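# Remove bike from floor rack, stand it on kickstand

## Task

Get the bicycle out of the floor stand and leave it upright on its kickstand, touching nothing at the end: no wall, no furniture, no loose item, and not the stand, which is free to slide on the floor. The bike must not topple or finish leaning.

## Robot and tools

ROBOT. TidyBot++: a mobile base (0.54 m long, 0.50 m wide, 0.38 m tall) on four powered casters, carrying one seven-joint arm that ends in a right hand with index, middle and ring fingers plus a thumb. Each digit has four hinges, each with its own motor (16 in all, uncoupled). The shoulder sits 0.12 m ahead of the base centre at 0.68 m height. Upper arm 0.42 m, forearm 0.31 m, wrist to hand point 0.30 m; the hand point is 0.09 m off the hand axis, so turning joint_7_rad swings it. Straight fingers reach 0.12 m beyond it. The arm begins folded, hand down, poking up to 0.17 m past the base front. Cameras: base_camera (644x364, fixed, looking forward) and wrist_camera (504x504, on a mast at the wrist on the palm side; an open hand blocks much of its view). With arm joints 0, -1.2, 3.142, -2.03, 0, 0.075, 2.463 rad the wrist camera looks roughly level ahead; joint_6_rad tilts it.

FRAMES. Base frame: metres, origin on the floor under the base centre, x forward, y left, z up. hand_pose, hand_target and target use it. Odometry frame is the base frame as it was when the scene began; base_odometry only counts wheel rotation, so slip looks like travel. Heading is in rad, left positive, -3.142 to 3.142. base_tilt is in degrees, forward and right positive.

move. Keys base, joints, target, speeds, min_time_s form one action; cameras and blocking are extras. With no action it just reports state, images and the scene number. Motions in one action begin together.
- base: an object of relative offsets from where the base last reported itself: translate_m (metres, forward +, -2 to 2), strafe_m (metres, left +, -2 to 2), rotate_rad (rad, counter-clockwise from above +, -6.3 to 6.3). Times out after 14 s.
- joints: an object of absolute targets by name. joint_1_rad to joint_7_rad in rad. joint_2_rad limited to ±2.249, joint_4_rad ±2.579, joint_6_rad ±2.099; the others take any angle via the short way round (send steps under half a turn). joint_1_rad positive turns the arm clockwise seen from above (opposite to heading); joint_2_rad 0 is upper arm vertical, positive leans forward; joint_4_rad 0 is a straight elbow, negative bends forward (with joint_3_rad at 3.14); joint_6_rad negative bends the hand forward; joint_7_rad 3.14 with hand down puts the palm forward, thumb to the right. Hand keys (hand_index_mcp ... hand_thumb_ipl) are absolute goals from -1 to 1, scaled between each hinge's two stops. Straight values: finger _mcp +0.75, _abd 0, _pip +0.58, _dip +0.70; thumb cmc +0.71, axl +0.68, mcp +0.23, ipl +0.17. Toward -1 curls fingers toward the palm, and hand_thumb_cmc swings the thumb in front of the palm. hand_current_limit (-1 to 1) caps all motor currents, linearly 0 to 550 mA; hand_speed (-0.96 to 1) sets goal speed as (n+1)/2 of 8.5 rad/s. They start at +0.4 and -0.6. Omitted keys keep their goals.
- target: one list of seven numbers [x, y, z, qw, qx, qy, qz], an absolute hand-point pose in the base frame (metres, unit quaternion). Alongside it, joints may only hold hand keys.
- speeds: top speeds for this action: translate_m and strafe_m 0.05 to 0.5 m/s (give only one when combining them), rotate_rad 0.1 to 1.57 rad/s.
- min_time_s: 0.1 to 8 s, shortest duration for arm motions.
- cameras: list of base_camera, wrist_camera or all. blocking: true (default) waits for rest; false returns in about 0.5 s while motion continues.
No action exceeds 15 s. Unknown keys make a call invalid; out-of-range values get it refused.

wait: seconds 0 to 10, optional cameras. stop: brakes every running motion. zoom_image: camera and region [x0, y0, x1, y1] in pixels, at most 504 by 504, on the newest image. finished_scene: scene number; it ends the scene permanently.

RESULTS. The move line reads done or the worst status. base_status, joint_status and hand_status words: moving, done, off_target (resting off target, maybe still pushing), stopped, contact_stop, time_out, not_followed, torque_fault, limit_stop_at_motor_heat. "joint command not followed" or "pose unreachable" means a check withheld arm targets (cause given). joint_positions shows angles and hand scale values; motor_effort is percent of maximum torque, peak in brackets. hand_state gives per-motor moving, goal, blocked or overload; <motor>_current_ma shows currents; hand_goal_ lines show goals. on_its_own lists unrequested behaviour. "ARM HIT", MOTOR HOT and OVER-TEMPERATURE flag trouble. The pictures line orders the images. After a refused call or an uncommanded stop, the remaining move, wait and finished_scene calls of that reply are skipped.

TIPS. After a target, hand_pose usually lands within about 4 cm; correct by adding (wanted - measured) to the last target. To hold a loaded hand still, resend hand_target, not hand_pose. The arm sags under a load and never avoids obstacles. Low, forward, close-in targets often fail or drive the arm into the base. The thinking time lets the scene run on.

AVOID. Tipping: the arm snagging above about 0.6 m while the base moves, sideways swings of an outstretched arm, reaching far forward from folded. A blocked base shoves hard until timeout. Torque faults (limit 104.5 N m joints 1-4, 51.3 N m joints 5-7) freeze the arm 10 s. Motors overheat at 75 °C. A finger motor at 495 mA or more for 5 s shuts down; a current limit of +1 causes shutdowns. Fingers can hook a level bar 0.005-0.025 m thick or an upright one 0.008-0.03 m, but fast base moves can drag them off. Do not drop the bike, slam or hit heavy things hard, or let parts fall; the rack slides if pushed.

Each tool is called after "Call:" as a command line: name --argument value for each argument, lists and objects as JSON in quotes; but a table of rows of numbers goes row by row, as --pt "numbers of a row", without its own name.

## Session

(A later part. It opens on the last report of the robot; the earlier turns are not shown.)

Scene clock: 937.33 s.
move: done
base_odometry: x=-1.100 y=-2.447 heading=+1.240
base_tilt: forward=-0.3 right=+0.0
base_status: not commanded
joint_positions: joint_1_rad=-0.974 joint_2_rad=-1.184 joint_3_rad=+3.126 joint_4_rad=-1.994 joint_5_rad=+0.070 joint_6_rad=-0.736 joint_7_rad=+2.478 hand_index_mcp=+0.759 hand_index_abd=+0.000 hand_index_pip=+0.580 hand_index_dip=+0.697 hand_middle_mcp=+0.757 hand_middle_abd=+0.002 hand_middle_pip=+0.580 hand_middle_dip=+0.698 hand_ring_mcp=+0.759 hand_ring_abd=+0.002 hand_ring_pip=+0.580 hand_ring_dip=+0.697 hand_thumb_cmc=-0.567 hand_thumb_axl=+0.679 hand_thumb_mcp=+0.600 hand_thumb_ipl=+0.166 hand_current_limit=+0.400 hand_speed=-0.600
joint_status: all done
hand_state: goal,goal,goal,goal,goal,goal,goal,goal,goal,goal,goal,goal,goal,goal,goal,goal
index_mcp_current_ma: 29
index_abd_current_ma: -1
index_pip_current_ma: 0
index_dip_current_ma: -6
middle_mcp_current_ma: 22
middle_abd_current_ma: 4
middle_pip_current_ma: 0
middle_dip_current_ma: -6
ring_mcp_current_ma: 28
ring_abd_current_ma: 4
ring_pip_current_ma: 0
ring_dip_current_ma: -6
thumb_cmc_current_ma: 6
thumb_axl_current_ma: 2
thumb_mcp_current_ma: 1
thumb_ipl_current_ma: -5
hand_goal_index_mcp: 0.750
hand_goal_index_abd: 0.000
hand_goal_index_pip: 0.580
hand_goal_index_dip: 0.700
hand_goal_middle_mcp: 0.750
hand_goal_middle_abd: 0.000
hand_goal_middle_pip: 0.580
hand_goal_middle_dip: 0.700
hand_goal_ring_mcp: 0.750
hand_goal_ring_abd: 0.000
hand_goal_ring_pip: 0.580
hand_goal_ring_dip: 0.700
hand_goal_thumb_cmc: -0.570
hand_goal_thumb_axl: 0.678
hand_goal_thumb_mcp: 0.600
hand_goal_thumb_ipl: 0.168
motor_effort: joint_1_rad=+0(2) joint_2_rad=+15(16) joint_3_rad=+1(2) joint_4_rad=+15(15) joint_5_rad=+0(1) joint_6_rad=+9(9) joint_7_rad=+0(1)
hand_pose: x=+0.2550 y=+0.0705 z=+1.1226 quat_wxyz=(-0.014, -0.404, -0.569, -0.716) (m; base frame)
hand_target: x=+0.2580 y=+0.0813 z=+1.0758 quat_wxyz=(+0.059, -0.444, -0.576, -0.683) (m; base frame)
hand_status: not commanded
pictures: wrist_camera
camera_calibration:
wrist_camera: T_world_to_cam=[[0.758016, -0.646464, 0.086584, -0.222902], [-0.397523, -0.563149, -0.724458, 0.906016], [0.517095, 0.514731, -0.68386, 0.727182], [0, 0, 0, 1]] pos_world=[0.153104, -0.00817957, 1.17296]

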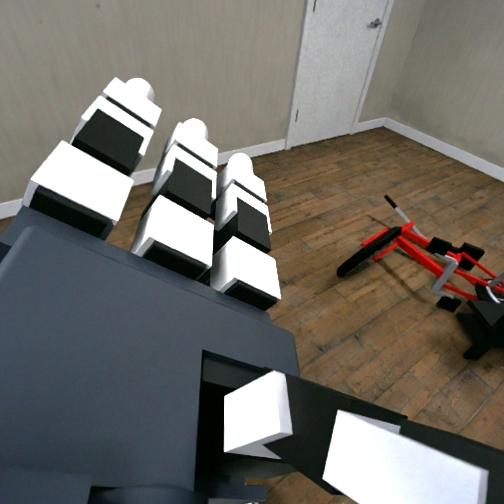

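Call:
move --base '{"strafe_m": -1.15}'

Call:
move --base '{"translate_m": 1.9}'

Call:
move --base '{"translate_m": 0.75, "rotate_rad": 3.14}'

Call:
move --base '{"strafe_m": -0.9}' --cameras '["all"]'

Call:
zoom_image --camera "wrist_camera" --region '[264, 120, 504, 360]'

Scene clock: 1009.73 s.
move: done
base_odometry: x=-0.012 y=-2.820 heading=+1.240
base_tilt: forward=-0.3 right=+0.0
base_status: done
joint_positions: joint_1_rad=-0.977 joint_2_rad=-1.187 joint_3_rad=+3.129 joint_4_rad=-1.997 joint_5_rad=+0.068 joint_6_rad=-0.738 joint_7_rad=+2.478 hand_index_mcp=+0.759 hand_index_abd=+0.000 hand_index_pip=+0.580 hand_index_dip=+0.697 hand_middle_mcp=+0.757 hand_middle_abd=+0.002 hand_middle_pip=+0.580 hand_middle_dip=+0.698 hand_ring_mcp=+0.759 hand_ring_abd=+0.002 hand_ring_pip=+0.580 hand_ring_dip=+0.697 hand_thumb_cmc=-0.567 hand_thumb_axl=+0.679 hand_thumb_mcp=+0.600 hand_thumb_ipl=+0.166 hand_current_limit=+0.400 hand_speed=-0.600
joint_status: not commanded
hand_state: goal,goal,goal,goal,goal,goal,goal,goal,goal,goal,goal,goal,goal,goal,goal,goal
index_mcp_current_ma: 29
index_abd_current_ma: 0
index_pip_current_ma: 0
index_dip_current_ma: -6
middle_mcp_current_ma: 22
middle_abd_current_ma: 4
middle_pip_current_ma: 0
middle_dip_current_ma: -6
ring_mcp_current_ma: 28
ring_abd_current_ma: 4
ring_pip_current_ma: 0
ring_dip_current_ma: -6
thumb_cmc_current_ma: 7
thumb_axl_current_ma: 2
thumb_mcp_current_ma: 1
thumb_ipl_current_ma: -5
hand_goal_index_mcp: 0.750
hand_goal_index_abd: 0.000
hand_goal_index_pip: 0.580
hand_goal_index_dip: 0.700
hand_goal_middle_mcp: 0.750
hand_goal_middle_abd: 0.000
hand_goal_middle_pip: 0.580
hand_goal_middle_dip: 0.700
hand_goal_ring_mcp: 0.750
hand_goal_ring_abd: 0.000
hand_goal_ring_pip: 0.580
hand_goal_ring_dip: 0.700
hand_goal_thumb_cmc: -0.570
hand_goal_thumb_axl: 0.678
hand_goal_thumb_mcp: 0.600
hand_goal_thumb_ipl: 0.168
motor_effort: joint_1_rad=-1(1) joint_2_rad=+15(17) joint_3_rad=+1(2) joint_4_rad=+15(16) joint_5_rad=+0(1) joint_6_rad=+9(10) joint_7_rad=+0(1)
hand_pose: x=+0.2559 y=+0.0700 z=+1.1203 quat_wxyz=(-0.012, -0.405, -0.569, -0.716) (m; base frame)
hand_target: x=+0.2580 y=+0.0813 z=+1.0758 quat_wxyz=(+0.059, -0.444, -0.576, -0.683) (m; base frame)
hand_status: not commanded
pictures: none

Scene clock: 1014.70 s.
move: done
base_odometry: x=+0.605 y=-1.023 heading=+1.240
base_tilt: forward=-0.3 right=+0.0
base_status: done
joint_positions: joint_1_rad=-0.980 joint_2_rad=-1.187 joint_3_rad=+3.132 joint_4_rad=-1.998 joint_5_rad=+0.067 joint_6_rad=-0.738 joint_7_rad=+2.478 hand_index_mcp=+0.759 hand_index_abd=+0.000 hand_index_pip=+0.580 hand_index_dip=+0.697 hand_middle_mcp=+0.757 hand_middle_abd=+0.002 hand_middle_pip=+0.580 hand_middle_dip=+0.698 hand_ring_mcp=+0.759 hand_ring_abd=+0.002 hand_ring_pip=+0.580 hand_ring_dip=+0.697 hand_thumb_cmc=-0.567 hand_thumb_axl=+0.679 hand_thumb_mcp=+0.600 hand_thumb_ipl=+0.166 hand_current_limit=+0.400 hand_speed=-0.600
joint_status: not commanded
hand_state: goal,goal,goal,goal,goal,goal,goal,goal,goal,goal,goal,goal,goal,goal,goal,goal
index_mcp_current_ma: 29
index_abd_current_ma: 0
index_pip_current_ma: 0
index_dip_current_ma: -6
middle_mcp_current_ma: 22
middle_abd_current_ma: 4
middle_pip_current_ma: 0
middle_dip_current_ma: -6
ring_mcp_current_ma: 28
ring_abd_current_ma: 4
ring_pip_current_ma: 0
ring_dip_current_ma: -6
thumb_cmc_current_ma: 9
thumb_axl_current_ma: 1
thumb_mcp_current_ma: 1
thumb_ipl_current_ma: -5
hand_goal_index_mcp: 0.750
hand_goal_index_abd: 0.000
hand_goal_index_pip: 0.580
hand_goal_index_dip: 0.700
hand_goal_middle_mcp: 0.750
hand_goal_middle_abd: 0.000
hand_goal_middle_pip: 0.580
hand_goal_middle_dip: 0.700
hand_goal_ring_mcp: 0.750
hand_goal_ring_abd: 0.000
hand_goal_ring_pip: 0.580
hand_goal_ring_dip: 0.700
hand_goal_thumb_cmc: -0.570
hand_goal_thumb_axl: 0.678
hand_goal_thumb_mcp: 0.600
hand_goal_thumb_ipl: 0.168
motor_effort: joint_1_rad=+0(1) joint_2_rad=+15(17) joint_3_rad=+1(2) joint_4_rad=+15(15) joint_5_rad=+0(1) joint_6_rad=+9(10) joint_7_rad=+0(1)
hand_pose: x=+0.2568 y=+0.0698 z=+1.1196 quat_wxyz=(-0.009, -0.406, -0.569, -0.715) (m; base frame)
hand_target: x=+0.2580 y=+0.0813 z=+1.0758 quat_wxyz=(+0.059, -0.444, -0.576, -0.683) (m; base frame)
hand_status: not commanded
pictures: none

Scene clock: 1018.57 s.
move: done
base_odometry: x=+0.848 y=-0.313 heading=-1.903
base_tilt: forward=-0.3 right=+0.0
base_status: done
joint_positions: joint_1_rad=-0.983 joint_2_rad=-1.190 joint_3_rad=+3.133 joint_4_rad=-1.998 joint_5_rad=+0.066 joint_6_rad=-0.738 joint_7_rad=+2.478 hand_index_mcp=+0.759 hand_index_abd=+0.000 hand_index_pip=+0.580 hand_index_dip=+0.697 hand_middle_mcp=+0.757 hand_middle_abd=+0.002 hand_middle_pip=+0.580 hand_middle_dip=+0.698 hand_ring_mcp=+0.759 hand_ring_abd=+0.002 hand_ring_pip=+0.580 hand_ring_dip=+0.697 hand_thumb_cmc=-0.567 hand_thumb_axl=+0.679 hand_thumb_mcp=+0.600 hand_thumb_ipl=+0.166 hand_current_limit=+0.400 hand_speed=-0.600
joint_status: not commanded
hand_state: goal,goal,goal,goal,goal,goal,goal,goal,goal,goal,goal,goal,goal,goal,goal,goal
index_mcp_current_ma: 29
index_abd_current_ma: 0
index_pip_current_ma: 0
index_dip_current_ma: -6
middle_mcp_current_ma: 22
middle_abd_current_ma: 4
middle_pip_current_ma: 0
middle_dip_current_ma: -6
ring_mcp_current_ma: 28
ring_abd_current_ma: 4
ring_pip_current_ma: 0
ring_dip_current_ma: -6
thumb_cmc_current_ma: 9
thumb_axl_current_ma: 1
thumb_mcp_current_ma: 1
thumb_ipl_current_ma: -5
hand_goal_index_mcp: 0.750
hand_goal_index_abd: 0.000
hand_goal_index_pip: 0.580
hand_goal_index_dip: 0.700
hand_goal_middle_mcp: 0.750
hand_goal_middle_abd: 0.000
hand_goal_middle_pip: 0.580
hand_goal_middle_dip: 0.700
hand_goal_ring_mcp: 0.750
hand_goal_ring_abd: 0.000
hand_goal_ring_pip: 0.580
hand_goal_ring_dip: 0.700
hand_goal_thumb_cmc: -0.570
hand_goal_thumb_axl: 0.678
hand_goal_thumb_mcp: 0.600
hand_goal_thumb_ipl: 0.168
motor_effort: joint_1_rad=+0(2) joint_2_rad=+15(18) joint_3_rad=+2(3) joint_4_rad=+15(16) joint_5_rad=+0(1) joint_6_rad=+9(10) joint_7_rad=+0(1)
hand_pose: x=+0.2559 y=+0.0694 z=+1.1196 quat_wxyz=(-0.007, -0.404, -0.569, -0.716) (m; base frame)
hand_target: x=+0.2580 y=+0.0813 z=+1.0758 quat_wxyz=(+0.059, -0.444, -0.576, -0.683) (m; base frame)
hand_status: not commanded
pictures: none

Scene clock: 1021.67 s.
move: done
base_odometry: x=-0.003 y=-0.020 heading=-1.902
base_tilt: forward=-0.3 right=+0.0
base_status: done
joint_positions: joint_1_rad=-0.983 joint_2_rad=-1.191 joint_3_rad=+3.133 joint_4_rad=-1.999 joint_5_rad=+0.066 joint_6_rad=-0.739 joint_7_rad=+2.478 hand_index_mcp=+0.759 hand_index_abd=+0.000 hand_index_pip=+0.580 hand_index_dip=+0.697 hand_middle_mcp=+0.757 hand_middle_abd=+0.002 hand_middle_pip=+0.580 hand_middle_dip=+0.698 hand_ring_mcp=+0.759 hand_ring_abd=+0.002 hand_ring_pip=+0.580 hand_ring_dip=+0.697 hand_thumb_cmc=-0.567 hand_thumb_axl=+0.679 hand_thumb_mcp=+0.600 hand_thumb_ipl=+0.166 hand_current_limit=+0.400 hand_speed=-0.600
joint_status: not commanded
hand_state: goal,goal,goal,goal,goal,goal,goal,goal,goal,goal,goal,goal,goal,goal,goal,goal
index_mcp_current_ma: 29
index_abd_current_ma: 0
index_pip_current_ma: 0
index_dip_current_ma: -6
middle_mcp_current_ma: 22
middle_abd_current_ma: 4
middle_pip_current_ma: 0
middle_dip_current_ma: -6
ring_mcp_current_ma: 28
ring_abd_current_ma: 4
ring_pip_current_ma: 0
ring_dip_current_ma: -6
thumb_cmc_current_ma: 9
thumb_axl_current_ma: 1
thumb_mcp_current_ma: 1
thumb_ipl_current_ma: -5
hand_goal_index_mcp: 0.750
hand_goal_index_abd: 0.000
hand_goal_index_pip: 0.580
hand_goal_index_dip: 0.700
hand_goal_middle_mcp: 0.750
hand_goal_middle_abd: 0.000
hand_goal_middle_pip: 0.580
hand_goal_middle_dip: 0.700
hand_goal_ring_mcp: 0.750
hand_goal_ring_abd: 0.000
hand_goal_ring_pip: 0.580
hand_goal_ring_dip: 0.700
hand_goal_thumb_cmc: -0.570
hand_goal_thumb_axl: 0.678
hand_goal_thumb_mcp: 0.600
hand_goal_thumb_ipl: 0.168
motor_effort: joint_1_rad=-1(2) joint_2_rad=+15(17) joint_3_rad=+1(3) joint_4_rad=+15(16) joint_5_rad=+0(1) joint_6_rad=+9(10) joint_7_rad=+1(1)
hand_pose: x=+0.2559 y=+0.0692 z=+1.1194 quat_wxyz=(-0.007, -0.405, -0.569, -0.716) (m; base frame)
hand_target: x=+0.2580 y=+0.0813 z=+1.0758 quat_wxyz=(+0.059, -0.444, -0.576, -0.683) (m; base frame)
hand_status: not commanded
pictures: base_camera, wrist_camera
camera_calibration:
wrist_camera: T_world_to_cam=[[0.764594, -0.639958, 0.076487, -0.215047], [-0.398898, -0.563088, -0.723749, 0.902879], [0.506237, 0.522864, -0.685811, 0.729642], [0, 0, 0, 1]] pos_world=[0.155208, -0.0107241, 1.1703]

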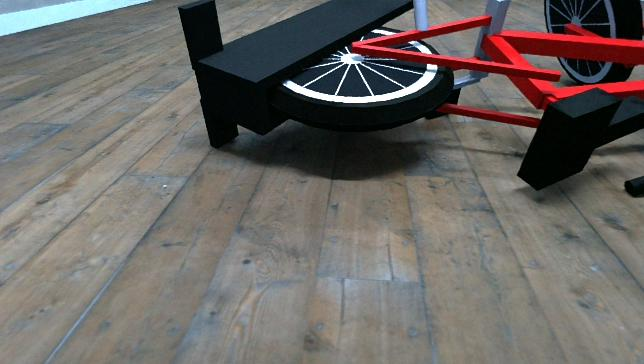

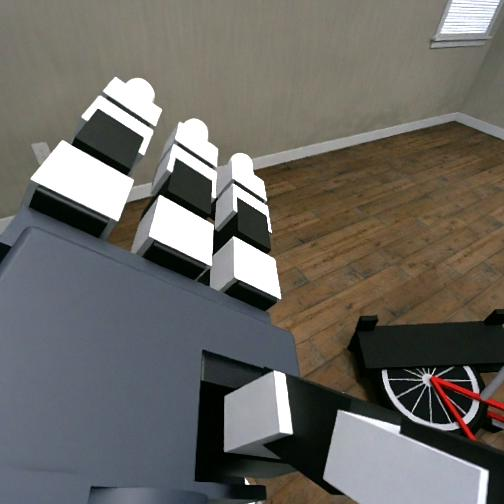

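Scaled by 2.100 from the camera's 504x504 image, which has a finer 720x720 frame.

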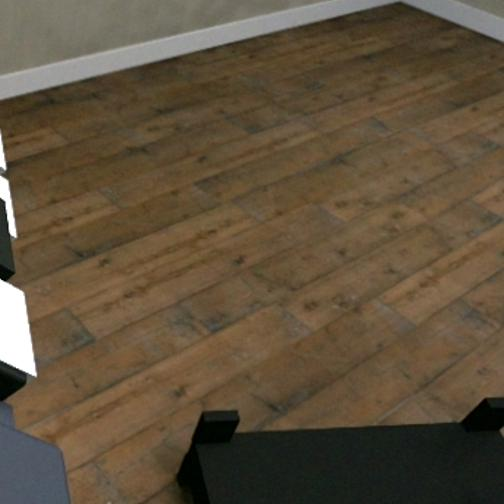

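Call:
move --base '{"translate_m": -0.1, "strafe_m": -0.35}' --joints '{"joint_1_rad": -0.75, "joint_6_rad": -1.15}' --cameras '["all"]'

Call:
zoom_image --camera "wrist_camera" --region '[264, 120, 504, 360]'

Scene clock: 1029.97 s.
move: done
base_odometry: x=-0.301 y=+0.189 heading=-1.902
base_tilt: forward=-0.3 right=+0.0
base_status: done
joint_positions: joint_1_rad=-0.776 joint_2_rad=-1.195 joint_3_rad=+3.134 joint_4_rad=-2.000 joint_5_rad=+0.066 joint_6_rad=-1.086 joint_7_rad=+2.478 hand_index_mcp=+0.759 hand_index_abd=+0.000 hand_index_pip=+0.580 hand_index_dip=+0.697 hand_middle_mcp=+0.757 hand_middle_abd=+0.002 hand_middle_pip=+0.580 hand_middle_dip=+0.698 hand_ring_mcp=+0.759 hand_ring_abd=+0.002 hand_ring_pip=+0.580 hand_ring_dip=+0.697 hand_thumb_cmc=-0.567 hand_thumb_axl=+0.679 hand_thumb_mcp=+0.600 hand_thumb_ipl=+0.166 hand_current_limit=+0.400 hand_speed=-0.600
joint_status: all done
hand_state: goal,goal,goal,goal,goal,goal,goal,goal,goal,goal,goal,goal,goal,goal,goal,goal
index_mcp_current_ma: 29
index_abd_current_ma: 0
index_pip_current_ma: 0
index_dip_current_ma: -6
middle_mcp_current_ma: 22
middle_abd_current_ma: 4
middle_pip_current_ma: 0
middle_dip_current_ma: -6
ring_mcp_current_ma: 28
ring_abd_current_ma: 4
ring_pip_current_ma: 0
ring_dip_current_ma: -6
thumb_cmc_current_ma: 9
thumb_axl_current_ma: 1
thumb_mcp_current_ma: 1
thumb_ipl_current_ma: -5
hand_goal_index_mcp: 0.750
hand_goal_index_abd: 0.000
hand_goal_index_pip: 0.580
hand_goal_index_dip: 0.700
hand_goal_middle_mcp: 0.750
hand_goal_middle_abd: 0.000
hand_goal_middle_pip: 0.580
hand_goal_middle_dip: 0.700
hand_goal_ring_mcp: 0.750
hand_goal_ring_abd: 0.000
hand_goal_ring_pip: 0.580
hand_goal_ring_dip: 0.700
hand_goal_thumb_cmc: -0.570
hand_goal_thumb_axl: 0.678
hand_goal_thumb_mcp: 0.600
hand_goal_thumb_ipl: 0.168
motor_effort: joint_1_rad=-1(3) joint_2_rad=+16(18) joint_3_rad=+1(2) joint_4_rad=+14(16) joint_5_rad=+0(1) joint_6_rad=+9(10) joint_7_rad=+0(1)
hand_pose: x=+0.2726 y=+0.0361 z=+1.0135 quat_wxyz=(-0.073, -0.541, -0.604, -0.581) (m; base frame)
hand_target: x=+0.2676 y=+0.0388 z=+0.9699 quat_wxyz=(-0.022, -0.589, -0.594, -0.548) (m; base frame)
hand_status: not commanded
pictures: base_camera, wrist_camera
camera_calibration:
wrist_camera: T_world_to_cam=[[0.623818, -0.775527, 0.0970018, -0.218409], [-0.668291, -0.593634, -0.448314, 0.60963], [0.405263, 0.214841, -0.888597, 0.910106], [0, 0, 0, 1]] pos_world=[0.174826, -0.00301282, 1.10321]

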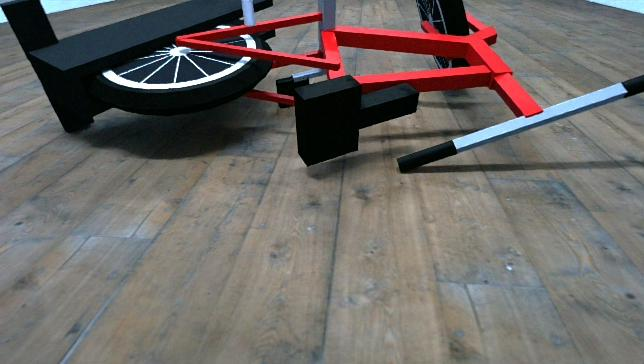

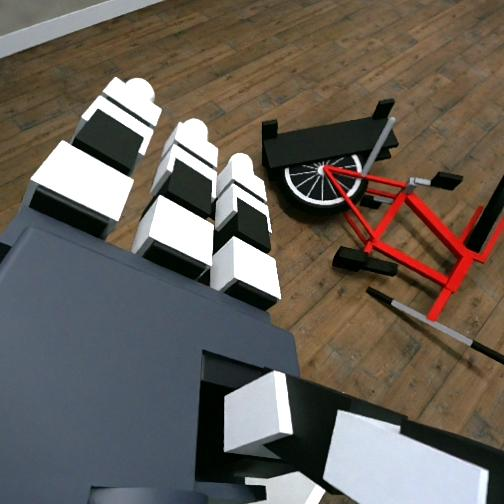

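Scaled by 2.100 from the camera's 504x504 image, which has a finer 720x720 frame.

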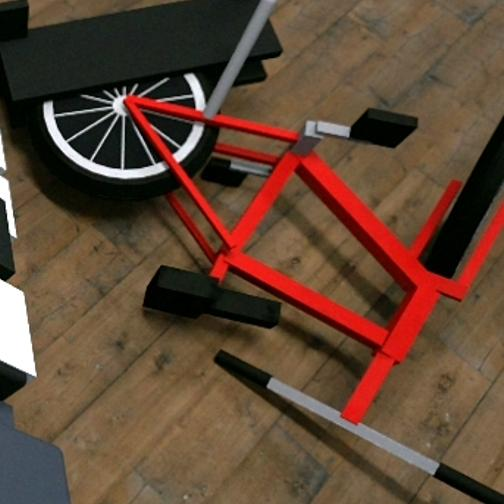

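Call:
move --base '{"translate_m": -0.4, "strafe_m": -0.51}'

Call:
move --joints '{"joint_1_rad": 0.0, "joint_2_rad": 1.6, "joint_3_rad": 3.142, "joint_4_rad": -1.6, "joint_5_rad": 0, "joint_6_rad": 1.534, "joint_7_rad": 3.564, "hand_thumb_mcp": 0.23}' --min_time_s 6 --cameras '["all"]'

Scene clock: 1439.50 s.
move: time_out
base_odometry: x=-0.653 y=+0.731 heading=-1.904
base_tilt: forward=-0.3 right=+0.0
base_status: translate_m time_out (by the wheels' count: -0.399 of -0.400); strafe_m time_out (by the wheels' count: -0.509 of -0.510)
joint_positions: joint_1_rad=-0.770 joint_2_rad=-1.197 joint_3_rad=+3.135 joint_4_rad=-2.001 joint_5_rad=+0.061 joint_6_rad=-1.091 joint_7_rad=+2.477 hand_index_mcp=+0.760 hand_index_abd=+0.001 hand_index_pip=+0.581 hand_index_dip=+0.697 hand_middle_mcp=+0.758 hand_middle_abd=+0.002 hand_middle_pip=+0.581 hand_middle_dip=+0.698 hand_ring_mcp=+0.760 hand_ring_abd=+0.002 hand_ring_pip=+0.581 hand_ring_dip=+0.698 hand_thumb_cmc=-0.565 hand_thumb_axl=+0.678 hand_thumb_mcp=+0.601 hand_thumb_ipl=+0.166 hand_current_limit=+0.400 hand_speed=-0.600
joint_status: not commanded
hand_state: goal,goal,goal,goal,goal,goal,goal,goal,goal,goal,goal,goal,goal,goal,goal,goal
index_mcp_current_ma: 33
index_abd_current_ma: 2
index_pip_current_ma: 1
index_dip_current_ma: -6
middle_mcp_current_ma: 25
middle_abd_current_ma: 4
middle_pip_current_ma: 1
middle_dip_current_ma: -6
ring_mcp_current_ma: 32
ring_abd_current_ma: 4
ring_pip_current_ma: 1
ring_dip_current_ma: -6
thumb_cmc_current_ma: 12
thumb_axl_current_ma: 0
thumb_mcp_current_ma: 1
thumb_ipl_current_ma: -5
hand_goal_index_mcp: 0.750
hand_goal_index_abd: 0.000
hand_goal_index_pip: 0.580
hand_goal_index_dip: 0.700
hand_goal_middle_mcp: 0.750
hand_goal_middle_abd: 0.000
hand_goal_middle_pip: 0.580
hand_goal_middle_dip: 0.700
hand_goal_ring_mcp: 0.750
hand_goal_ring_abd: 0.000
hand_goal_ring_pip: 0.580
hand_goal_ring_dip: 0.700
hand_goal_thumb_cmc: -0.570
hand_goal_thumb_axl: 0.678
hand_goal_thumb_mcp: 0.600
hand_goal_thumb_ipl: 0.168
motor_effort: joint_1_rad=+0(4) joint_2_rad=+16(20) joint_3_rad=+1(5) joint_4_rad=+15(16) joint_5_rad=+0(2) joint_6_rad=+9(10) joint_7_rad=+0(1)
hand_pose: x=+0.2720 y=+0.0352 z=+1.0114 quat_wxyz=(-0.072, -0.544, -0.602, -0.580) (m; base frame)
hand_target: x=+0.2676 y=+0.0388 z=+0.9699 quat_wxyz=(-0.022, -0.589, -0.594, -0.548) (m; base frame)
hand_status: not commanded
pictures: none

not run: a stop that you did not command came earlier in this reply.

Call:
move --base '{"translate_m": 0.12}' --cameras '["all"]'

Scene clock: 1451.00 s.
move: done
base_odometry: x=-0.692 y=+0.618 heading=-1.904
base_tilt: forward=-0.3 right=+0.0
base_status: done
joint_positions: joint_1_rad=-0.769 joint_2_rad=-1.195 joint_3_rad=+3.137 joint_4_rad=-2.002 joint_5_rad=+0.061 joint_6_rad=-1.091 joint_7_rad=+2.477 hand_index_mcp=+0.760 hand_index_abd=+0.001 hand_index_pip=+0.581 hand_index_dip=+0.697 hand_middle_mcp=+0.758 hand_middle_abd=+0.002 hand_middle_pip=+0.581 hand_middle_dip=+0.698 hand_ring_mcp=+0.760 hand_ring_abd=+0.002 hand_ring_pip=+0.581 hand_ring_dip=+0.698 hand_thumb_cmc=-0.565 hand_thumb_axl=+0.678 hand_thumb_mcp=+0.601 hand_thumb_ipl=+0.166 hand_current_limit=+0.400 hand_speed=-0.600
joint_status: not commanded
hand_state: goal,goal,goal,goal,goal,goal,goal,goal,goal,goal,goal,goal,goal,goal,goal,goal
index_mcp_current_ma: 33
index_abd_current_ma: 2
index_pip_current_ma: 1
index_dip_current_ma: -6
middle_mcp_current_ma: 25
middle_abd_current_ma: 4
middle_pip_current_ma: 1
middle_dip_current_ma: -6
ring_mcp_current_ma: 32
ring_abd_current_ma: 4
ring_pip_current_ma: 1
ring_dip_current_ma: -6
thumb_cmc_current_ma: 12
thumb_axl_current_ma: 0
thumb_mcp_current_ma: 1
thumb_ipl_current_ma: -5
hand_goal_index_mcp: 0.750
hand_goal_index_abd: 0.000
hand_goal_index_pip: 0.580
hand_goal_index_dip: 0.700
hand_goal_middle_mcp: 0.750
hand_goal_middle_abd: 0.000
hand_goal_middle_pip: 0.580
hand_goal_middle_dip: 0.700
hand_goal_ring_mcp: 0.750
hand_goal_ring_abd: 0.000
hand_goal_ring_pip: 0.580
hand_goal_ring_dip: 0.700
hand_goal_thumb_cmc: -0.570
hand_goal_thumb_axl: 0.678
hand_goal_thumb_mcp: 0.600
hand_goal_thumb_ipl: 0.168
motor_effort: joint_1_rad=-1(2) joint_2_rad=+15(17) joint_3_rad=+1(2) joint_4_rad=+14(15) joint_5_rad=+0(1) joint_6_rad=+9(9) joint_7_rad=+0(1)
hand_pose: x=+0.2729 y=+0.0351 z=+1.0109 quat_wxyz=(-0.071, -0.545, -0.602, -0.579) (m; base frame)
hand_target: x=+0.2676 y=+0.0388 z=+0.9699 quat_wxyz=(-0.022, -0.589, -0.594, -0.548) (m; base frame)
hand_status: not commanded
pictures: base_camera, wrist_camera
camera_calibration:
wrist_camera: T_world_to_cam=[[0.620791, -0.778748, 0.0903892, -0.211488], [-0.675388, -0.589783, -0.442727, 0.604188], [0.398083, 0.213793, -0.892089, 0.913335], [0, 0, 0, 1]] pos_world=[0.175769, -0.00362046, 1.10138]

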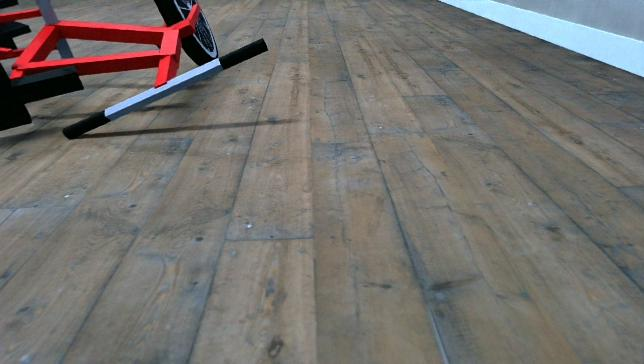

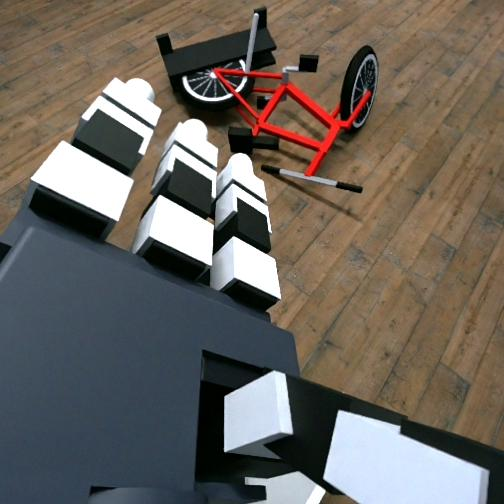

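Call:
move --cameras '["all"]'

Scene clock: 1526.17 s.
base_odometry: x=-0.692 y=+0.618 heading=-1.904
base_tilt: forward=-0.3 right=+0.0
base_status: done
joint_positions: joint_1_rad=-0.769 joint_2_rad=-1.195 joint_3_rad=+3.137 joint_4_rad=-2.002 joint_5_rad=+0.061 joint_6_rad=-1.091 joint_7_rad=+2.477 hand_index_mcp=+0.760 hand_index_abd=+0.001 hand_index_pip=+0.581 hand_index_dip=+0.697 hand_middle_mcp=+0.758 hand_middle_abd=+0.002 hand_middle_pip=+0.581 hand_middle_dip=+0.698 hand_ring_mcp=+0.760 hand_ring_abd=+0.002 hand_ring_pip=+0.581 hand_ring_dip=+0.698 hand_thumb_cmc=-0.565 hand_thumb_axl=+0.678 hand_thumb_mcp=+0.601 hand_thumb_ipl=+0.166 hand_current_limit=+0.400 hand_speed=-0.600
joint_status: not commanded
hand_state: goal,goal,goal,goal,goal,goal,goal,goal,goal,goal,goal,goal,goal,goal,goal,goal
index_mcp_current_ma: 33
index_abd_current_ma: 2
index_pip_current_ma: 1
index_dip_current_ma: -6
middle_mcp_current_ma: 25
middle_abd_current_ma: 4
middle_pip_current_ma: 1
middle_dip_current_ma: -6
ring_mcp_current_ma: 32
ring_abd_current_ma: 4
ring_pip_current_ma: 1
ring_dip_current_ma: -6
thumb_cmc_current_ma: 12
thumb_axl_current_ma: 0
thumb_mcp_current_ma: 1
thumb_ipl_current_ma: -5
hand_goal_index_mcp: 0.750
hand_goal_index_abd: 0.000
hand_goal_index_pip: 0.580
hand_goal_index_dip: 0.700
hand_goal_middle_mcp: 0.750
hand_goal_middle_abd: 0.000
hand_goal_middle_pip: 0.580
hand_goal_middle_dip: 0.700
hand_goal_ring_mcp: 0.750
hand_goal_ring_abd: 0.000
hand_goal_ring_pip: 0.580
hand_goal_ring_dip: 0.700
hand_goal_thumb_cmc: -0.570
hand_goal_thumb_axl: 0.678
hand_goal_thumb_mcp: 0.600
hand_goal_thumb_ipl: 0.168
motor_effort: joint_1_rad=-1(2) joint_2_rad=+16(17) joint_3_rad=+0(2) joint_4_rad=+15(15) joint_5_rad=+0(1) joint_6_rad=+9(9) joint_7_rad=+1(1)
hand_pose: x=+0.2729 y=+0.0351 z=+1.0109 quat_wxyz=(-0.071, -0.545, -0.602, -0.579) (m; base frame)
hand_target: x=+0.2676 y=+0.0388 z=+0.9699 quat_wxyz=(-0.022, -0.589, -0.594, -0.548) (m; base frame)
hand_status: not commanded
pictures: base_camera, wrist_camera
camera_calibration:
wrist_camera: T_world_to_cam=[[0.620791, -0.778748, 0.0903892, -0.211488], [-0.675388, -0.589783, -0.442727, 0.604188], [0.398083, 0.213793, -0.892089, 0.913335], [0, 0, 0, 1]] pos_world=[0.175769, -0.00362046, 1.10138]

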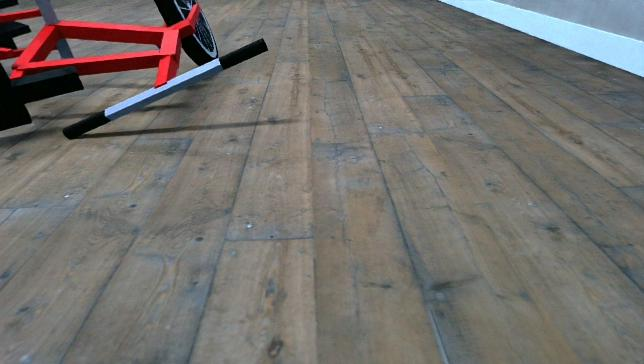

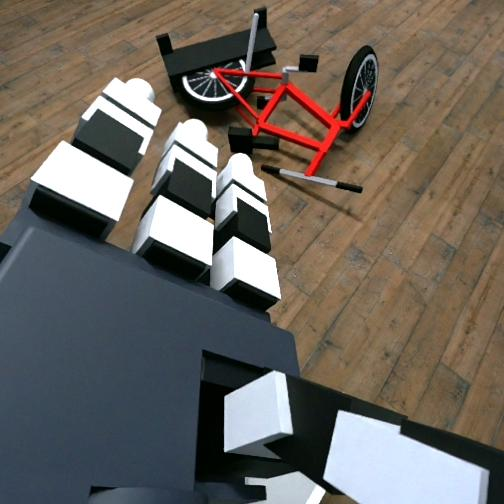

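Call:
zoom_image --camera "wrist_camera" --region '[140, 0, 400, 200]'

Call:
zoom_image --camera "base_camera" --region '[0, 0, 300, 150]'

Scaled by 1.938 from the camera's 504x504 image, which has a finer 720x720 frame.

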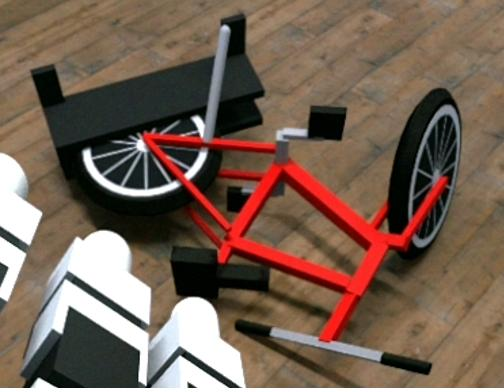

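Scaled by 1.680.

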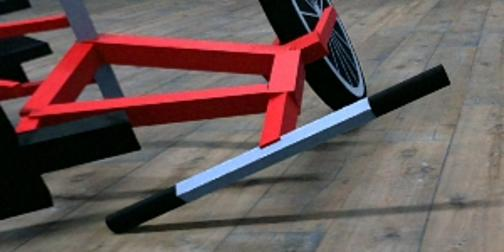

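Call:
move --base '{"strafe_m": -0.47}' --joints '{"hand_thumb_mcp": 0.23}'

Call:
move --base '{"translate_m": 1.2}' --cameras '["all"]'

Scene clock: 1711.83 s.
move: done
base_odometry: x=-1.136 y=+0.771 heading=-1.903
base_tilt: forward=-0.3 right=+0.0
base_status: done
joint_positions: joint_1_rad=-0.769 joint_2_rad=-1.195 joint_3_rad=+3.137 joint_4_rad=-2.002 joint_5_rad=+0.060 joint_6_rad=-1.091 joint_7_rad=+2.477 hand_index_mcp=+0.760 hand_index_abd=+0.001 hand_index_pip=+0.581 hand_index_dip=+0.697 hand_middle_mcp=+0.758 hand_middle_abd=+0.002 hand_middle_pip=+0.581 hand_middle_dip=+0.698 hand_ring_mcp=+0.760 hand_ring_abd=+0.002 hand_ring_pip=+0.581 hand_ring_dip=+0.698 hand_thumb_cmc=-0.565 hand_thumb_axl=+0.678 hand_thumb_mcp=+0.231 hand_thumb_ipl=+0.166 hand_current_limit=+0.400 hand_speed=-0.600
joint_status: all done
hand_state: goal,goal,goal,goal,goal,goal,goal,goal,goal,goal,goal,goal,goal,goal,goal,goal
index_mcp_current_ma: 33
index_abd_current_ma: 2
index_pip_current_ma: 1
index_dip_current_ma: -6
middle_mcp_current_ma: 25
middle_abd_current_ma: 4
middle_pip_current_ma: 1
middle_dip_current_ma: -6
ring_mcp_current_ma: 32
ring_abd_current_ma: 4
ring_pip_current_ma: 1
ring_dip_current_ma: -6
thumb_cmc_current_ma: 12
thumb_axl_current_ma: 0
thumb_mcp_current_ma: 2
thumb_ipl_current_ma: -5
hand_goal_index_mcp: 0.750
hand_goal_index_abd: 0.000
hand_goal_index_pip: 0.580
hand_goal_index_dip: 0.700
hand_goal_middle_mcp: 0.750
hand_goal_middle_abd: 0.000
hand_goal_middle_pip: 0.580
hand_goal_middle_dip: 0.700
hand_goal_ring_mcp: 0.750
hand_goal_ring_abd: 0.000
hand_goal_ring_pip: 0.580
hand_goal_ring_dip: 0.700
hand_goal_thumb_cmc: -0.570
hand_goal_thumb_axl: 0.678
hand_goal_thumb_mcp: 0.230
hand_goal_thumb_ipl: 0.168
motor_effort: joint_1_rad=-1(2) joint_2_rad=+16(17) joint_3_rad=+1(2) joint_4_rad=+15(16) joint_5_rad=+0(1) joint_6_rad=+9(9) joint_7_rad=+0(1)
hand_pose: x=+0.2729 y=+0.0349 z=+1.0108 quat_wxyz=(-0.071, -0.545, -0.602, -0.579) (m; base frame)
hand_target: x=+0.2676 y=+0.0388 z=+0.9699 quat_wxyz=(-0.022, -0.589, -0.594, -0.548) (m; base frame)
hand_status: not commanded
pictures: none

Scene clock: 1715.50 s.
move: done
base_odometry: x=-1.528 y=-0.363 heading=-1.903
base_tilt: forward=-0.3 right=+0.0
base_status: done
joint_positions: joint_1_rad=-0.769 joint_2_rad=-1.195 joint_3_rad=+3.137 joint_4_rad=-2.002 joint_5_rad=+0.060 joint_6_rad=-1.091 joint_7_rad=+2.477 hand_index_mcp=+0.760 hand_index_abd=+0.001 hand_index_pip=+0.581 hand_index_dip=+0.697 hand_middle_mcp=+0.758 hand_middle_abd=+0.002 hand_middle_pip=+0.581 hand_middle_dip=+0.698 hand_ring_mcp=+0.760 hand_ring_abd=+0.002 hand_ring_pip=+0.581 hand_ring_dip=+0.698 hand_thumb_cmc=-0.565 hand_thumb_axl=+0.678 hand_thumb_mcp=+0.231 hand_thumb_ipl=+0.166 hand_current_limit=+0.400 hand_speed=-0.600
joint_status: not commanded
hand_state: goal,goal,goal,goal,goal,goal,goal,goal,goal,goal,goal,goal,goal,goal,goal,goal
index_mcp_current_ma: 33
index_abd_current_ma: 2
index_pip_current_ma: 1
index_dip_current_ma: -6
middle_mcp_current_ma: 25
middle_abd_current_ma: 4
middle_pip_current_ma: 1
middle_dip_current_ma: -6
ring_mcp_current_ma: 32
ring_abd_current_ma: 4
ring_pip_current_ma: 1
ring_dip_current_ma: -6
thumb_cmc_current_ma: 12
thumb_axl_current_ma: 0
thumb_mcp_current_ma: 1
thumb_ipl_current_ma: -5
hand_goal_index_mcp: 0.750
hand_goal_index_abd: 0.000
hand_goal_index_pip: 0.580
hand_goal_index_dip: 0.700
hand_goal_middle_mcp: 0.750
hand_goal_middle_abd: 0.000
hand_goal_middle_pip: 0.580
hand_goal_middle_dip: 0.700
hand_goal_ring_mcp: 0.750
hand_goal_ring_abd: 0.000
hand_goal_ring_pip: 0.580
hand_goal_ring_dip: 0.700
hand_goal_thumb_cmc: -0.570
hand_goal_thumb_axl: 0.678
hand_goal_thumb_mcp: 0.230
hand_goal_thumb_ipl: 0.168
motor_effort: joint_1_rad=+0(2) joint_2_rad=+16(18) joint_3_rad=+1(3) joint_4_rad=+14(16) joint_5_rad=+0(1) joint_6_rad=+9(10) joint_7_rad=+0(1)
hand_pose: x=+0.2729 y=+0.0349 z=+1.0108 quat_wxyz=(-0.071, -0.545, -0.602, -0.579) (m; base frame)
hand_target: x=+0.2676 y=+0.0388 z=+0.9699 quat_wxyz=(-0.022, -0.589, -0.594, -0.548) (m; base frame)
hand_status: not commanded
pictures: base_camera, wrist_camera
camera_calibration:
wrist_camera: T_world_to_cam=[[0.620366, -0.779175, 0.0896258, -0.210726], [-0.675875, -0.589069, -0.442933, 0.604382], [0.397918, 0.214205, -0.892064, 0.913378], [0, 0, 0, 1]] pos_world=[0.175764, -0.00381948, 1.10138]

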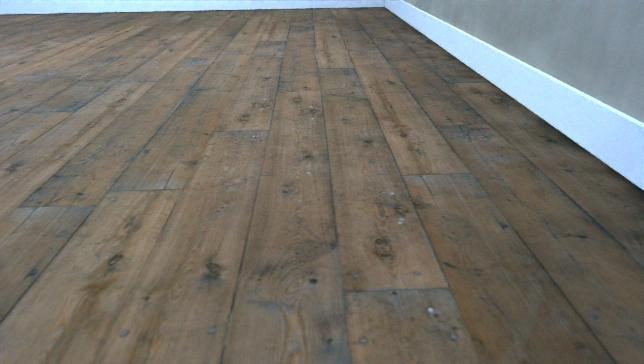

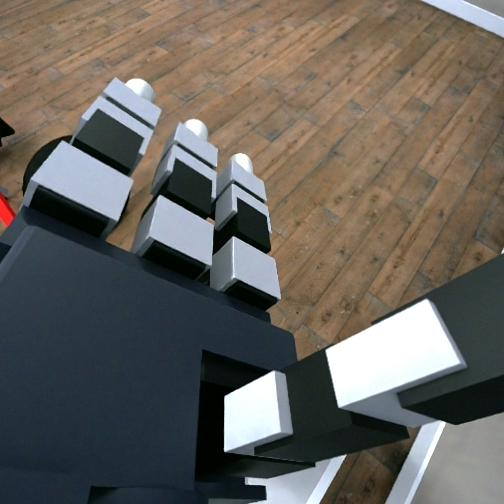

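Call:
move --base '{"translate_m": 1.2}'

Call:
move --base '{"rotate_rad": 2.3}' --cameras '["all"]'

Scene clock: 1722.27 s.
move: done
base_odometry: x=-1.920 y=-1.497 heading=-1.903
base_tilt: forward=-0.3 right=+0.0
base_status: done
joint_positions: joint_1_rad=-0.768 joint_2_rad=-1.195 joint_3_rad=+3.137 joint_4_rad=-2.002 joint_5_rad=+0.060 joint_6_rad=-1.091 joint_7_rad=+2.477 hand_index_mcp=+0.760 hand_index_abd=+0.001 hand_index_pip=+0.581 hand_index_dip=+0.697 hand_middle_mcp=+0.758 hand_middle_abd=+0.002 hand_middle_pip=+0.581 hand_middle_dip=+0.698 hand_ring_mcp=+0.760 hand_ring_abd=+0.002 hand_ring_pip=+0.581 hand_ring_dip=+0.698 hand_thumb_cmc=-0.565 hand_thumb_axl=+0.678 hand_thumb_mcp=+0.231 hand_thumb_ipl=+0.166 hand_current_limit=+0.400 hand_speed=-0.600
joint_status: not commanded
hand_state: goal,goal,goal,goal,goal,goal,goal,goal,goal,goal,goal,goal,goal,goal,goal,goal
index_mcp_current_ma: 33
index_abd_current_ma: 2
index_pip_current_ma: 1
index_dip_current_ma: -6
middle_mcp_current_ma: 25
middle_abd_current_ma: 4
middle_pip_current_ma: 1
middle_dip_current_ma: -6
ring_mcp_current_ma: 32
ring_abd_current_ma: 4
ring_pip_current_ma: 1
ring_dip_current_ma: -6
thumb_cmc_current_ma: 12
thumb_axl_current_ma: 0
thumb_mcp_current_ma: 1
thumb_ipl_current_ma: -5
hand_goal_index_mcp: 0.750
hand_goal_index_abd: 0.000
hand_goal_index_pip: 0.580
hand_goal_index_dip: 0.700
hand_goal_middle_mcp: 0.750
hand_goal_middle_abd: 0.000
hand_goal_middle_pip: 0.580
hand_goal_middle_dip: 0.700
hand_goal_ring_mcp: 0.750
hand_goal_ring_abd: 0.000
hand_goal_ring_pip: 0.580
hand_goal_ring_dip: 0.700
hand_goal_thumb_cmc: -0.570
hand_goal_thumb_axl: 0.678
hand_goal_thumb_mcp: 0.230
hand_goal_thumb_ipl: 0.168
motor_effort: joint_1_rad=-1(2) joint_2_rad=+16(17) joint_3_rad=+1(2) joint_4_rad=+15(16) joint_5_rad=+0(1) joint_6_rad=+9(9) joint_7_rad=+0(1)
hand_pose: x=+0.2729 y=+0.0348 z=+1.0108 quat_wxyz=(-0.071, -0.545, -0.602, -0.579) (m; base frame)
hand_target: x=+0.2676 y=+0.0388 z=+0.9699 quat_wxyz=(-0.022, -0.589, -0.594, -0.548) (m; base frame)
hand_status: not commanded
pictures: none

Scene clock: 1725.07 s.
move: done
base_odometry: x=-1.920 y=-1.497 heading=+0.397
base_tilt: forward=-0.3 right=+0.0
base_status: done
joint_positions: joint_1_rad=-0.768 joint_2_rad=-1.195 joint_3_rad=+3.137 joint_4_rad=-2.002 joint_5_rad=+0.060 joint_6_rad=-1.091 joint_7_rad=+2.477 hand_index_mcp=+0.760 hand_index_abd=+0.001 hand_index_pip=+0.581 hand_index_dip=+0.697 hand_middle_mcp=+0.758 hand_middle_abd=+0.002 hand_middle_pip=+0.581 hand_middle_dip=+0.698 hand_ring_mcp=+0.760 hand_ring_abd=+0.002 hand_ring_pip=+0.581 hand_ring_dip=+0.698 hand_thumb_cmc=-0.565 hand_thumb_axl=+0.678 hand_thumb_mcp=+0.231 hand_thumb_ipl=+0.166 hand_current_limit=+0.400 hand_speed=-0.600
joint_status: not commanded
hand_state: goal,goal,goal,goal,goal,goal,goal,goal,goal,goal,goal,goal,goal,goal,goal,goal
index_mcp_current_ma: 33
index_abd_current_ma: 2
index_pip_current_ma: 1
index_dip_current_ma: -6
middle_mcp_current_ma: 25
middle_abd_current_ma: 4
middle_pip_current_ma: 1
middle_dip_current_ma: -6
ring_mcp_current_ma: 32
ring_abd_current_ma: 4
ring_pip_current_ma: 1
ring_dip_current_ma: -6
thumb_cmc_current_ma: 12
thumb_axl_current_ma: 0
thumb_mcp_current_ma: 1
thumb_ipl_current_ma: -5
hand_goal_index_mcp: 0.750
hand_goal_index_abd: 0.000
hand_goal_index_pip: 0.580
hand_goal_index_dip: 0.700
hand_goal_middle_mcp: 0.750
hand_goal_middle_abd: 0.000
hand_goal_middle_pip: 0.580
hand_goal_middle_dip: 0.700
hand_goal_ring_mcp: 0.750
hand_goal_ring_abd: 0.000
hand_goal_ring_pip: 0.580
hand_goal_ring_dip: 0.700
hand_goal_thumb_cmc: -0.570
hand_goal_thumb_axl: 0.678
hand_goal_thumb_mcp: 0.230
hand_goal_thumb_ipl: 0.168
motor_effort: joint_1_rad=-1(2) joint_2_rad=+16(16) joint_3_rad=+1(2) joint_4_rad=+15(16) joint_5_rad=+0(1) joint_6_rad=+9(9) joint_7_rad=+0(1)
hand_pose: x=+0.2729 y=+0.0348 z=+1.0108 quat_wxyz=(-0.071, -0.545, -0.602, -0.579) (m; base frame)
hand_target: x=+0.2676 y=+0.0388 z=+0.9699 quat_wxyz=(-0.022, -0.589, -0.594, -0.548) (m; base frame)
hand_status: not commanded
pictures: base_camera, wrist_camera
camera_calibration:
wrist_camera: T_world_to_cam=[[0.620068, -0.779415, 0.0895953, -0.21064], [-0.676093, -0.58879, -0.442972, 0.604462], [0.398012, 0.214098, -0.892047, 0.913343], [0, 0, 0, 1]] pos_world=[0.175762, -0.00382014, 1.10138]

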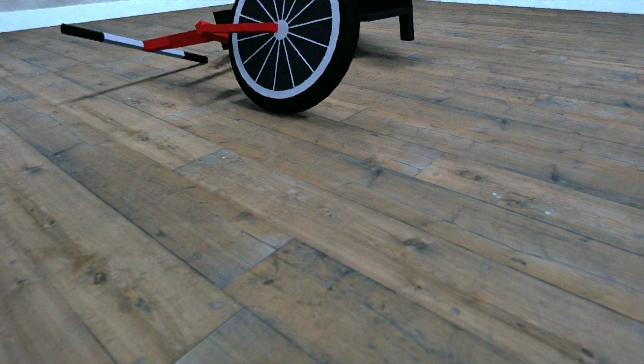

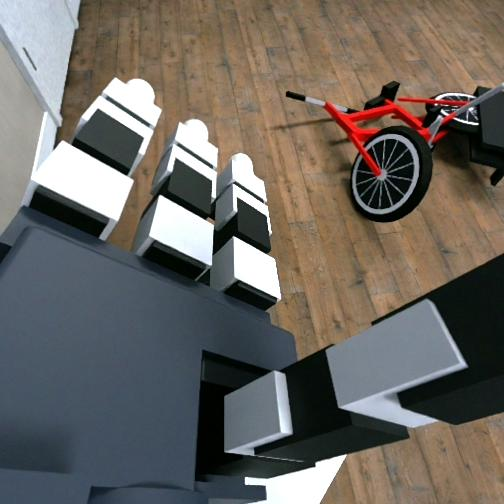

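Call:
move --base '{"rotate_rad": 1.16}'

Call:
move --base '{"strafe_m": -1.88, "translate_m": -0.5}' --cameras '["all"]'

Scene clock: 1735.27 s.
move: done
base_odometry: x=-1.920 y=-1.497 heading=+1.557
base_tilt: forward=-0.3 right=+0.0
base_status: done
joint_positions: joint_1_rad=-0.768 joint_2_rad=-1.195 joint_3_rad=+3.137 joint_4_rad=-2.002 joint_5_rad=+0.060 joint_6_rad=-1.091 joint_7_rad=+2.477 hand_index_mcp=+0.760 hand_index_abd=+0.001 hand_index_pip=+0.581 hand_index_dip=+0.697 hand_middle_mcp=+0.758 hand_middle_abd=+0.002 hand_middle_pip=+0.581 hand_middle_dip=+0.698 hand_ring_mcp=+0.760 hand_ring_abd=+0.002 hand_ring_pip=+0.581 hand_ring_dip=+0.698 hand_thumb_cmc=-0.565 hand_thumb_axl=+0.678 hand_thumb_mcp=+0.231 hand_thumb_ipl=+0.166 hand_current_limit=+0.400 hand_speed=-0.600
joint_status: not commanded
hand_state: goal,goal,goal,goal,goal,goal,goal,goal,goal,goal,goal,goal,goal,goal,goal,goal
index_mcp_current_ma: 33
index_abd_current_ma: 2
index_pip_current_ma: 1
index_dip_current_ma: -6
middle_mcp_current_ma: 25
middle_abd_current_ma: 4
middle_pip_current_ma: 1
middle_dip_current_ma: -6
ring_mcp_current_ma: 32
ring_abd_current_ma: 4
ring_pip_current_ma: 1
ring_dip_current_ma: -6
thumb_cmc_current_ma: 12
thumb_axl_current_ma: 0
thumb_mcp_current_ma: 1
thumb_ipl_current_ma: -5
hand_goal_index_mcp: 0.750
hand_goal_index_abd: 0.000
hand_goal_index_pip: 0.580
hand_goal_index_dip: 0.700
hand_goal_middle_mcp: 0.750
hand_goal_middle_abd: 0.000
hand_goal_middle_pip: 0.580
hand_goal_middle_dip: 0.700
hand_goal_ring_mcp: 0.750
hand_goal_ring_abd: 0.000
hand_goal_ring_pip: 0.580
hand_goal_ring_dip: 0.700
hand_goal_thumb_cmc: -0.570
hand_goal_thumb_axl: 0.678
hand_goal_thumb_mcp: 0.230
hand_goal_thumb_ipl: 0.168
motor_effort: joint_1_rad=-1(1) joint_2_rad=+15(16) joint_3_rad=+1(2) joint_4_rad=+15(15) joint_5_rad=+0(1) joint_6_rad=+9(9) joint_7_rad=+0(1)
hand_pose: x=+0.2729 y=+0.0348 z=+1.0108 quat_wxyz=(-0.071, -0.546, -0.602, -0.579) (m; base frame)
hand_target: x=+0.2676 y=+0.0388 z=+0.9699 quat_wxyz=(-0.022, -0.589, -0.594, -0.548) (m; base frame)
hand_status: not commanded
pictures: none

Scene clock: 1740.40 s.
move: done
base_odometry: x=-0.047 y=-2.024 heading=+1.557
base_tilt: forward=-0.3 right=+0.0
base_status: done
joint_positions: joint_1_rad=-0.768 joint_2_rad=-1.195 joint_3_rad=+3.137 joint_4_rad=-2.002 joint_5_rad=+0.060 joint_6_rad=-1.091 joint_7_rad=+2.477 hand_index_mcp=+0.760 hand_index_abd=+0.001 hand_index_pip=+0.581 hand_index_dip=+0.697 hand_middle_mcp=+0.758 hand_middle_abd=+0.002 hand_middle_pip=+0.581 hand_middle_dip=+0.698 hand_ring_mcp=+0.760 hand_ring_abd=+0.002 hand_ring_pip=+0.581 hand_ring_dip=+0.698 hand_thumb_cmc=-0.565 hand_thumb_axl=+0.678 hand_thumb_mcp=+0.230 hand_thumb_ipl=+0.166 hand_current_limit=+0.400 hand_speed=-0.600
joint_status: not commanded
hand_state: goal,goal,goal,goal,goal,goal,goal,goal,goal,goal,goal,goal,goal,goal,goal,goal
index_mcp_current_ma: 33
index_abd_current_ma: 2
index_pip_current_ma: 1
index_dip_current_ma: -6
middle_mcp_current_ma: 25
middle_abd_current_ma: 4
middle_pip_current_ma: 1
middle_dip_current_ma: -6
ring_mcp_current_ma: 32
ring_abd_current_ma: 4
ring_pip_current_ma: 1
ring_dip_current_ma: -6
thumb_cmc_current_ma: 12
thumb_axl_current_ma: 0
thumb_mcp_current_ma: 1
thumb_ipl_current_ma: -5
hand_goal_index_mcp: 0.750
hand_goal_index_abd: 0.000
hand_goal_index_pip: 0.580
hand_goal_index_dip: 0.700
hand_goal_middle_mcp: 0.750
hand_goal_middle_abd: 0.000
hand_goal_middle_pip: 0.580
hand_goal_middle_dip: 0.700
hand_goal_ring_mcp: 0.750
hand_goal_ring_abd: 0.000
hand_goal_ring_pip: 0.580
hand_goal_ring_dip: 0.700
hand_goal_thumb_cmc: -0.570
hand_goal_thumb_axl: 0.678
hand_goal_thumb_mcp: 0.230
hand_goal_thumb_ipl: 0.168
motor_effort: joint_1_rad=-1(2) joint_2_rad=+15(17) joint_3_rad=+1(2) joint_4_rad=+15(16) joint_5_rad=+0(1) joint_6_rad=+9(9) joint_7_rad=+1(1)
hand_pose: x=+0.2730 y=+0.0349 z=+1.0108 quat_wxyz=(-0.071, -0.546, -0.602, -0.579) (m; base frame)
hand_target: x=+0.2676 y=+0.0388 z=+0.9699 quat_wxyz=(-0.022, -0.589, -0.594, -0.548) (m; base frame)
hand_status: not commanded
pictures: base_camera, wrist_camera
camera_calibration:
wrist_camera: T_world_to_cam=[[0.619962, -0.779496, 0.0896247, -0.210716], [-0.67625, -0.588756, -0.442777, 0.604341], [0.39791, 0.213896, -0.892141, 0.913426], [0, 0, 0, 1]] pos_world=[0.175861, -0.00382097, 1.10138]

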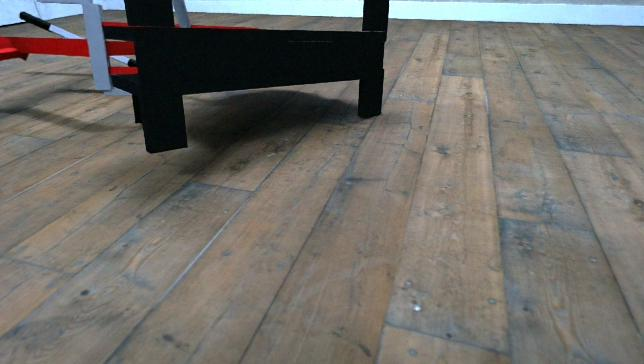

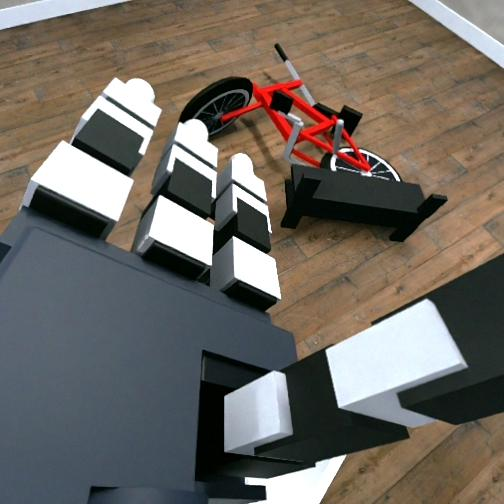

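Call:
zoom_image --camera "wrist_camera" --region '[160, 20, 460, 270]'

Call:
zoom_image --camera "base_camera" --region '[0, 0, 420, 200]'

Scaled by 1.680 from the camera's 504x504 image, which has a finer 720x720 frame.

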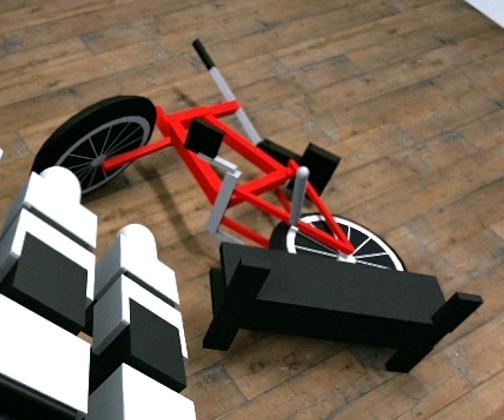

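Scaled by 1.200.

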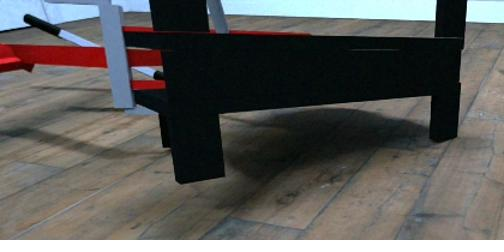

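Call:
move --base '{"rotate_rad": 0.333}' --joints '{"joint_1_rad": 0, "joint_2_rad": 0.9, "joint_3_rad": 3.142, "joint_4_rad": -1.337, "joint_5_rad": 0, "joint_6_rad": -0.905, "joint_7_rad": 0, "hand_thumb_cmc": 0.71, "hand_index_mcp": 0.98, "hand_middle_mcp": 0.98, "hand_ring_mcp": 0.98, "hand_index_pip": 0.14, "hand_middle_pip": 0.14, "hand_ring_pip": 0.14, "hand_index_dip": 0.4, "hand_middle_dip": 0.4, "hand_ring_dip": 0.4, "hand_current_limit": 0.7}' --min_time_s 4 --cameras '["all"]'

Scene clock: 1811.53 s.
move: done
base_odometry: x=-0.047 y=-2.024 heading=+1.890
base_tilt: forward=-0.3 right=+0.0
base_status: done
joint_positions: joint_1_rad=-0.024 joint_2_rad=+0.872 joint_3_rad=+3.137 joint_4_rad=-1.369 joint_5_rad=+0.060 joint_6_rad=-0.963 joint_7_rad=+0.080 hand_index_mcp=+0.978 hand_index_abd=+0.001 hand_index_pip=+0.143 hand_index_dip=+0.403 hand_middle_mcp=+0.979 hand_middle_abd=+0.002 hand_middle_pip=+0.143 hand_middle_dip=+0.403 hand_ring_mcp=+0.979 hand_ring_abd=+0.002 hand_ring_pip=+0.143 hand_ring_dip=+0.404 hand_thumb_cmc=+0.711 hand_thumb_axl=+0.678 hand_thumb_mcp=+0.227 hand_thumb_ipl=+0.166 hand_current_limit=+0.700 hand_speed=-0.600
joint_status: all done
hand_state: goal,goal,goal,goal,goal,goal,goal,goal,goal,goal,goal,goal,goal,goal,goal,goal
index_mcp_current_ma: -4
index_abd_current_ma: 2
index_pip_current_ma: 8
index_dip_current_ma: 9
middle_mcp_current_ma: -3
middle_abd_current_ma: 4
middle_pip_current_ma: 7
middle_dip_current_ma: 9
ring_mcp_current_ma: -3
ring_abd_current_ma: 4
ring_pip_current_ma: 7
ring_dip_current_ma: 9
thumb_cmc_current_ma: 2
thumb_axl_current_ma: 0
thumb_mcp_current_ma: -9
thumb_ipl_current_ma: -5
hand_goal_index_mcp: 0.980
hand_goal_index_abd: 0.000
hand_goal_index_pip: 0.140
hand_goal_index_dip: 0.400
hand_goal_middle_mcp: 0.980
hand_goal_middle_abd: 0.000
hand_goal_middle_pip: 0.140
hand_goal_middle_dip: 0.400
hand_goal_ring_mcp: 0.980
hand_goal_ring_abd: 0.000
hand_goal_ring_pip: 0.140
hand_goal_ring_dip: 0.400
hand_goal_thumb_cmc: 0.710
hand_goal_thumb_axl: 0.678
hand_goal_thumb_mcp: 0.230
hand_goal_thumb_ipl: 0.168
motor_effort: joint_1_rad=-1(2) joint_2_rad=-36(38) joint_3_rad=+0(3) joint_4_rad=+10(17) joint_5_rad=+0(2) joint_6_rad=+0(10) joint_7_rad=+0(2)
hand_pose: x=+0.5819 y=+0.0123 z=+0.4612 quat_wxyz=(-0.038, -0.755, +0.654, +0.007) (m; base frame)
hand_target: x=+0.6106 y=+0.0238 z=+0.4477 quat_wxyz=(+0.000, -0.707, +0.707, +0.000) (m; base frame)
hand_status: not commanded
pictures: base_camera, wrist_camera
camera_calibration:
wrist_camera: T_world_to_cam=[[-0.731241, 0.677617, 0.078236, 0.403056], [0.551704, 0.520083, 0.652025, -0.676453], [0.401134, 0.51995, -0.754151, 0.235708], [0, 0, 0, 1]] pos_world=[0.573383, -0.0438628, 0.58729]

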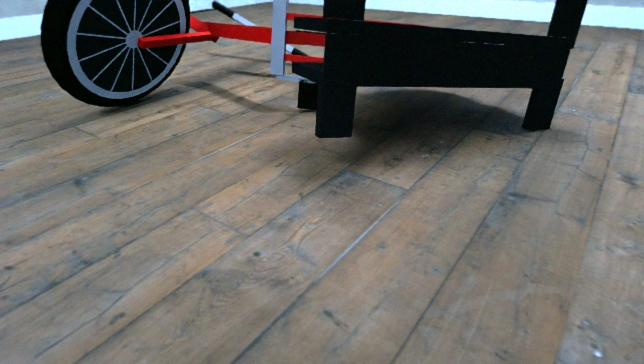

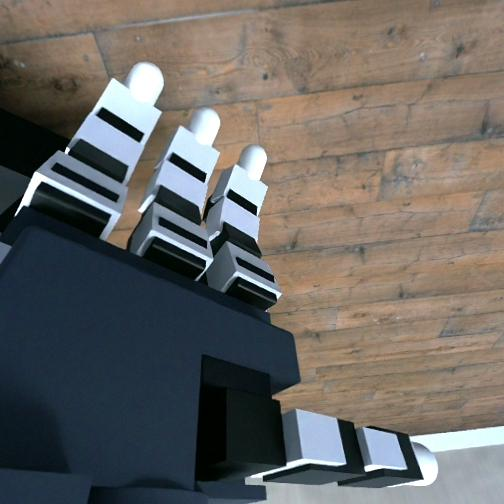

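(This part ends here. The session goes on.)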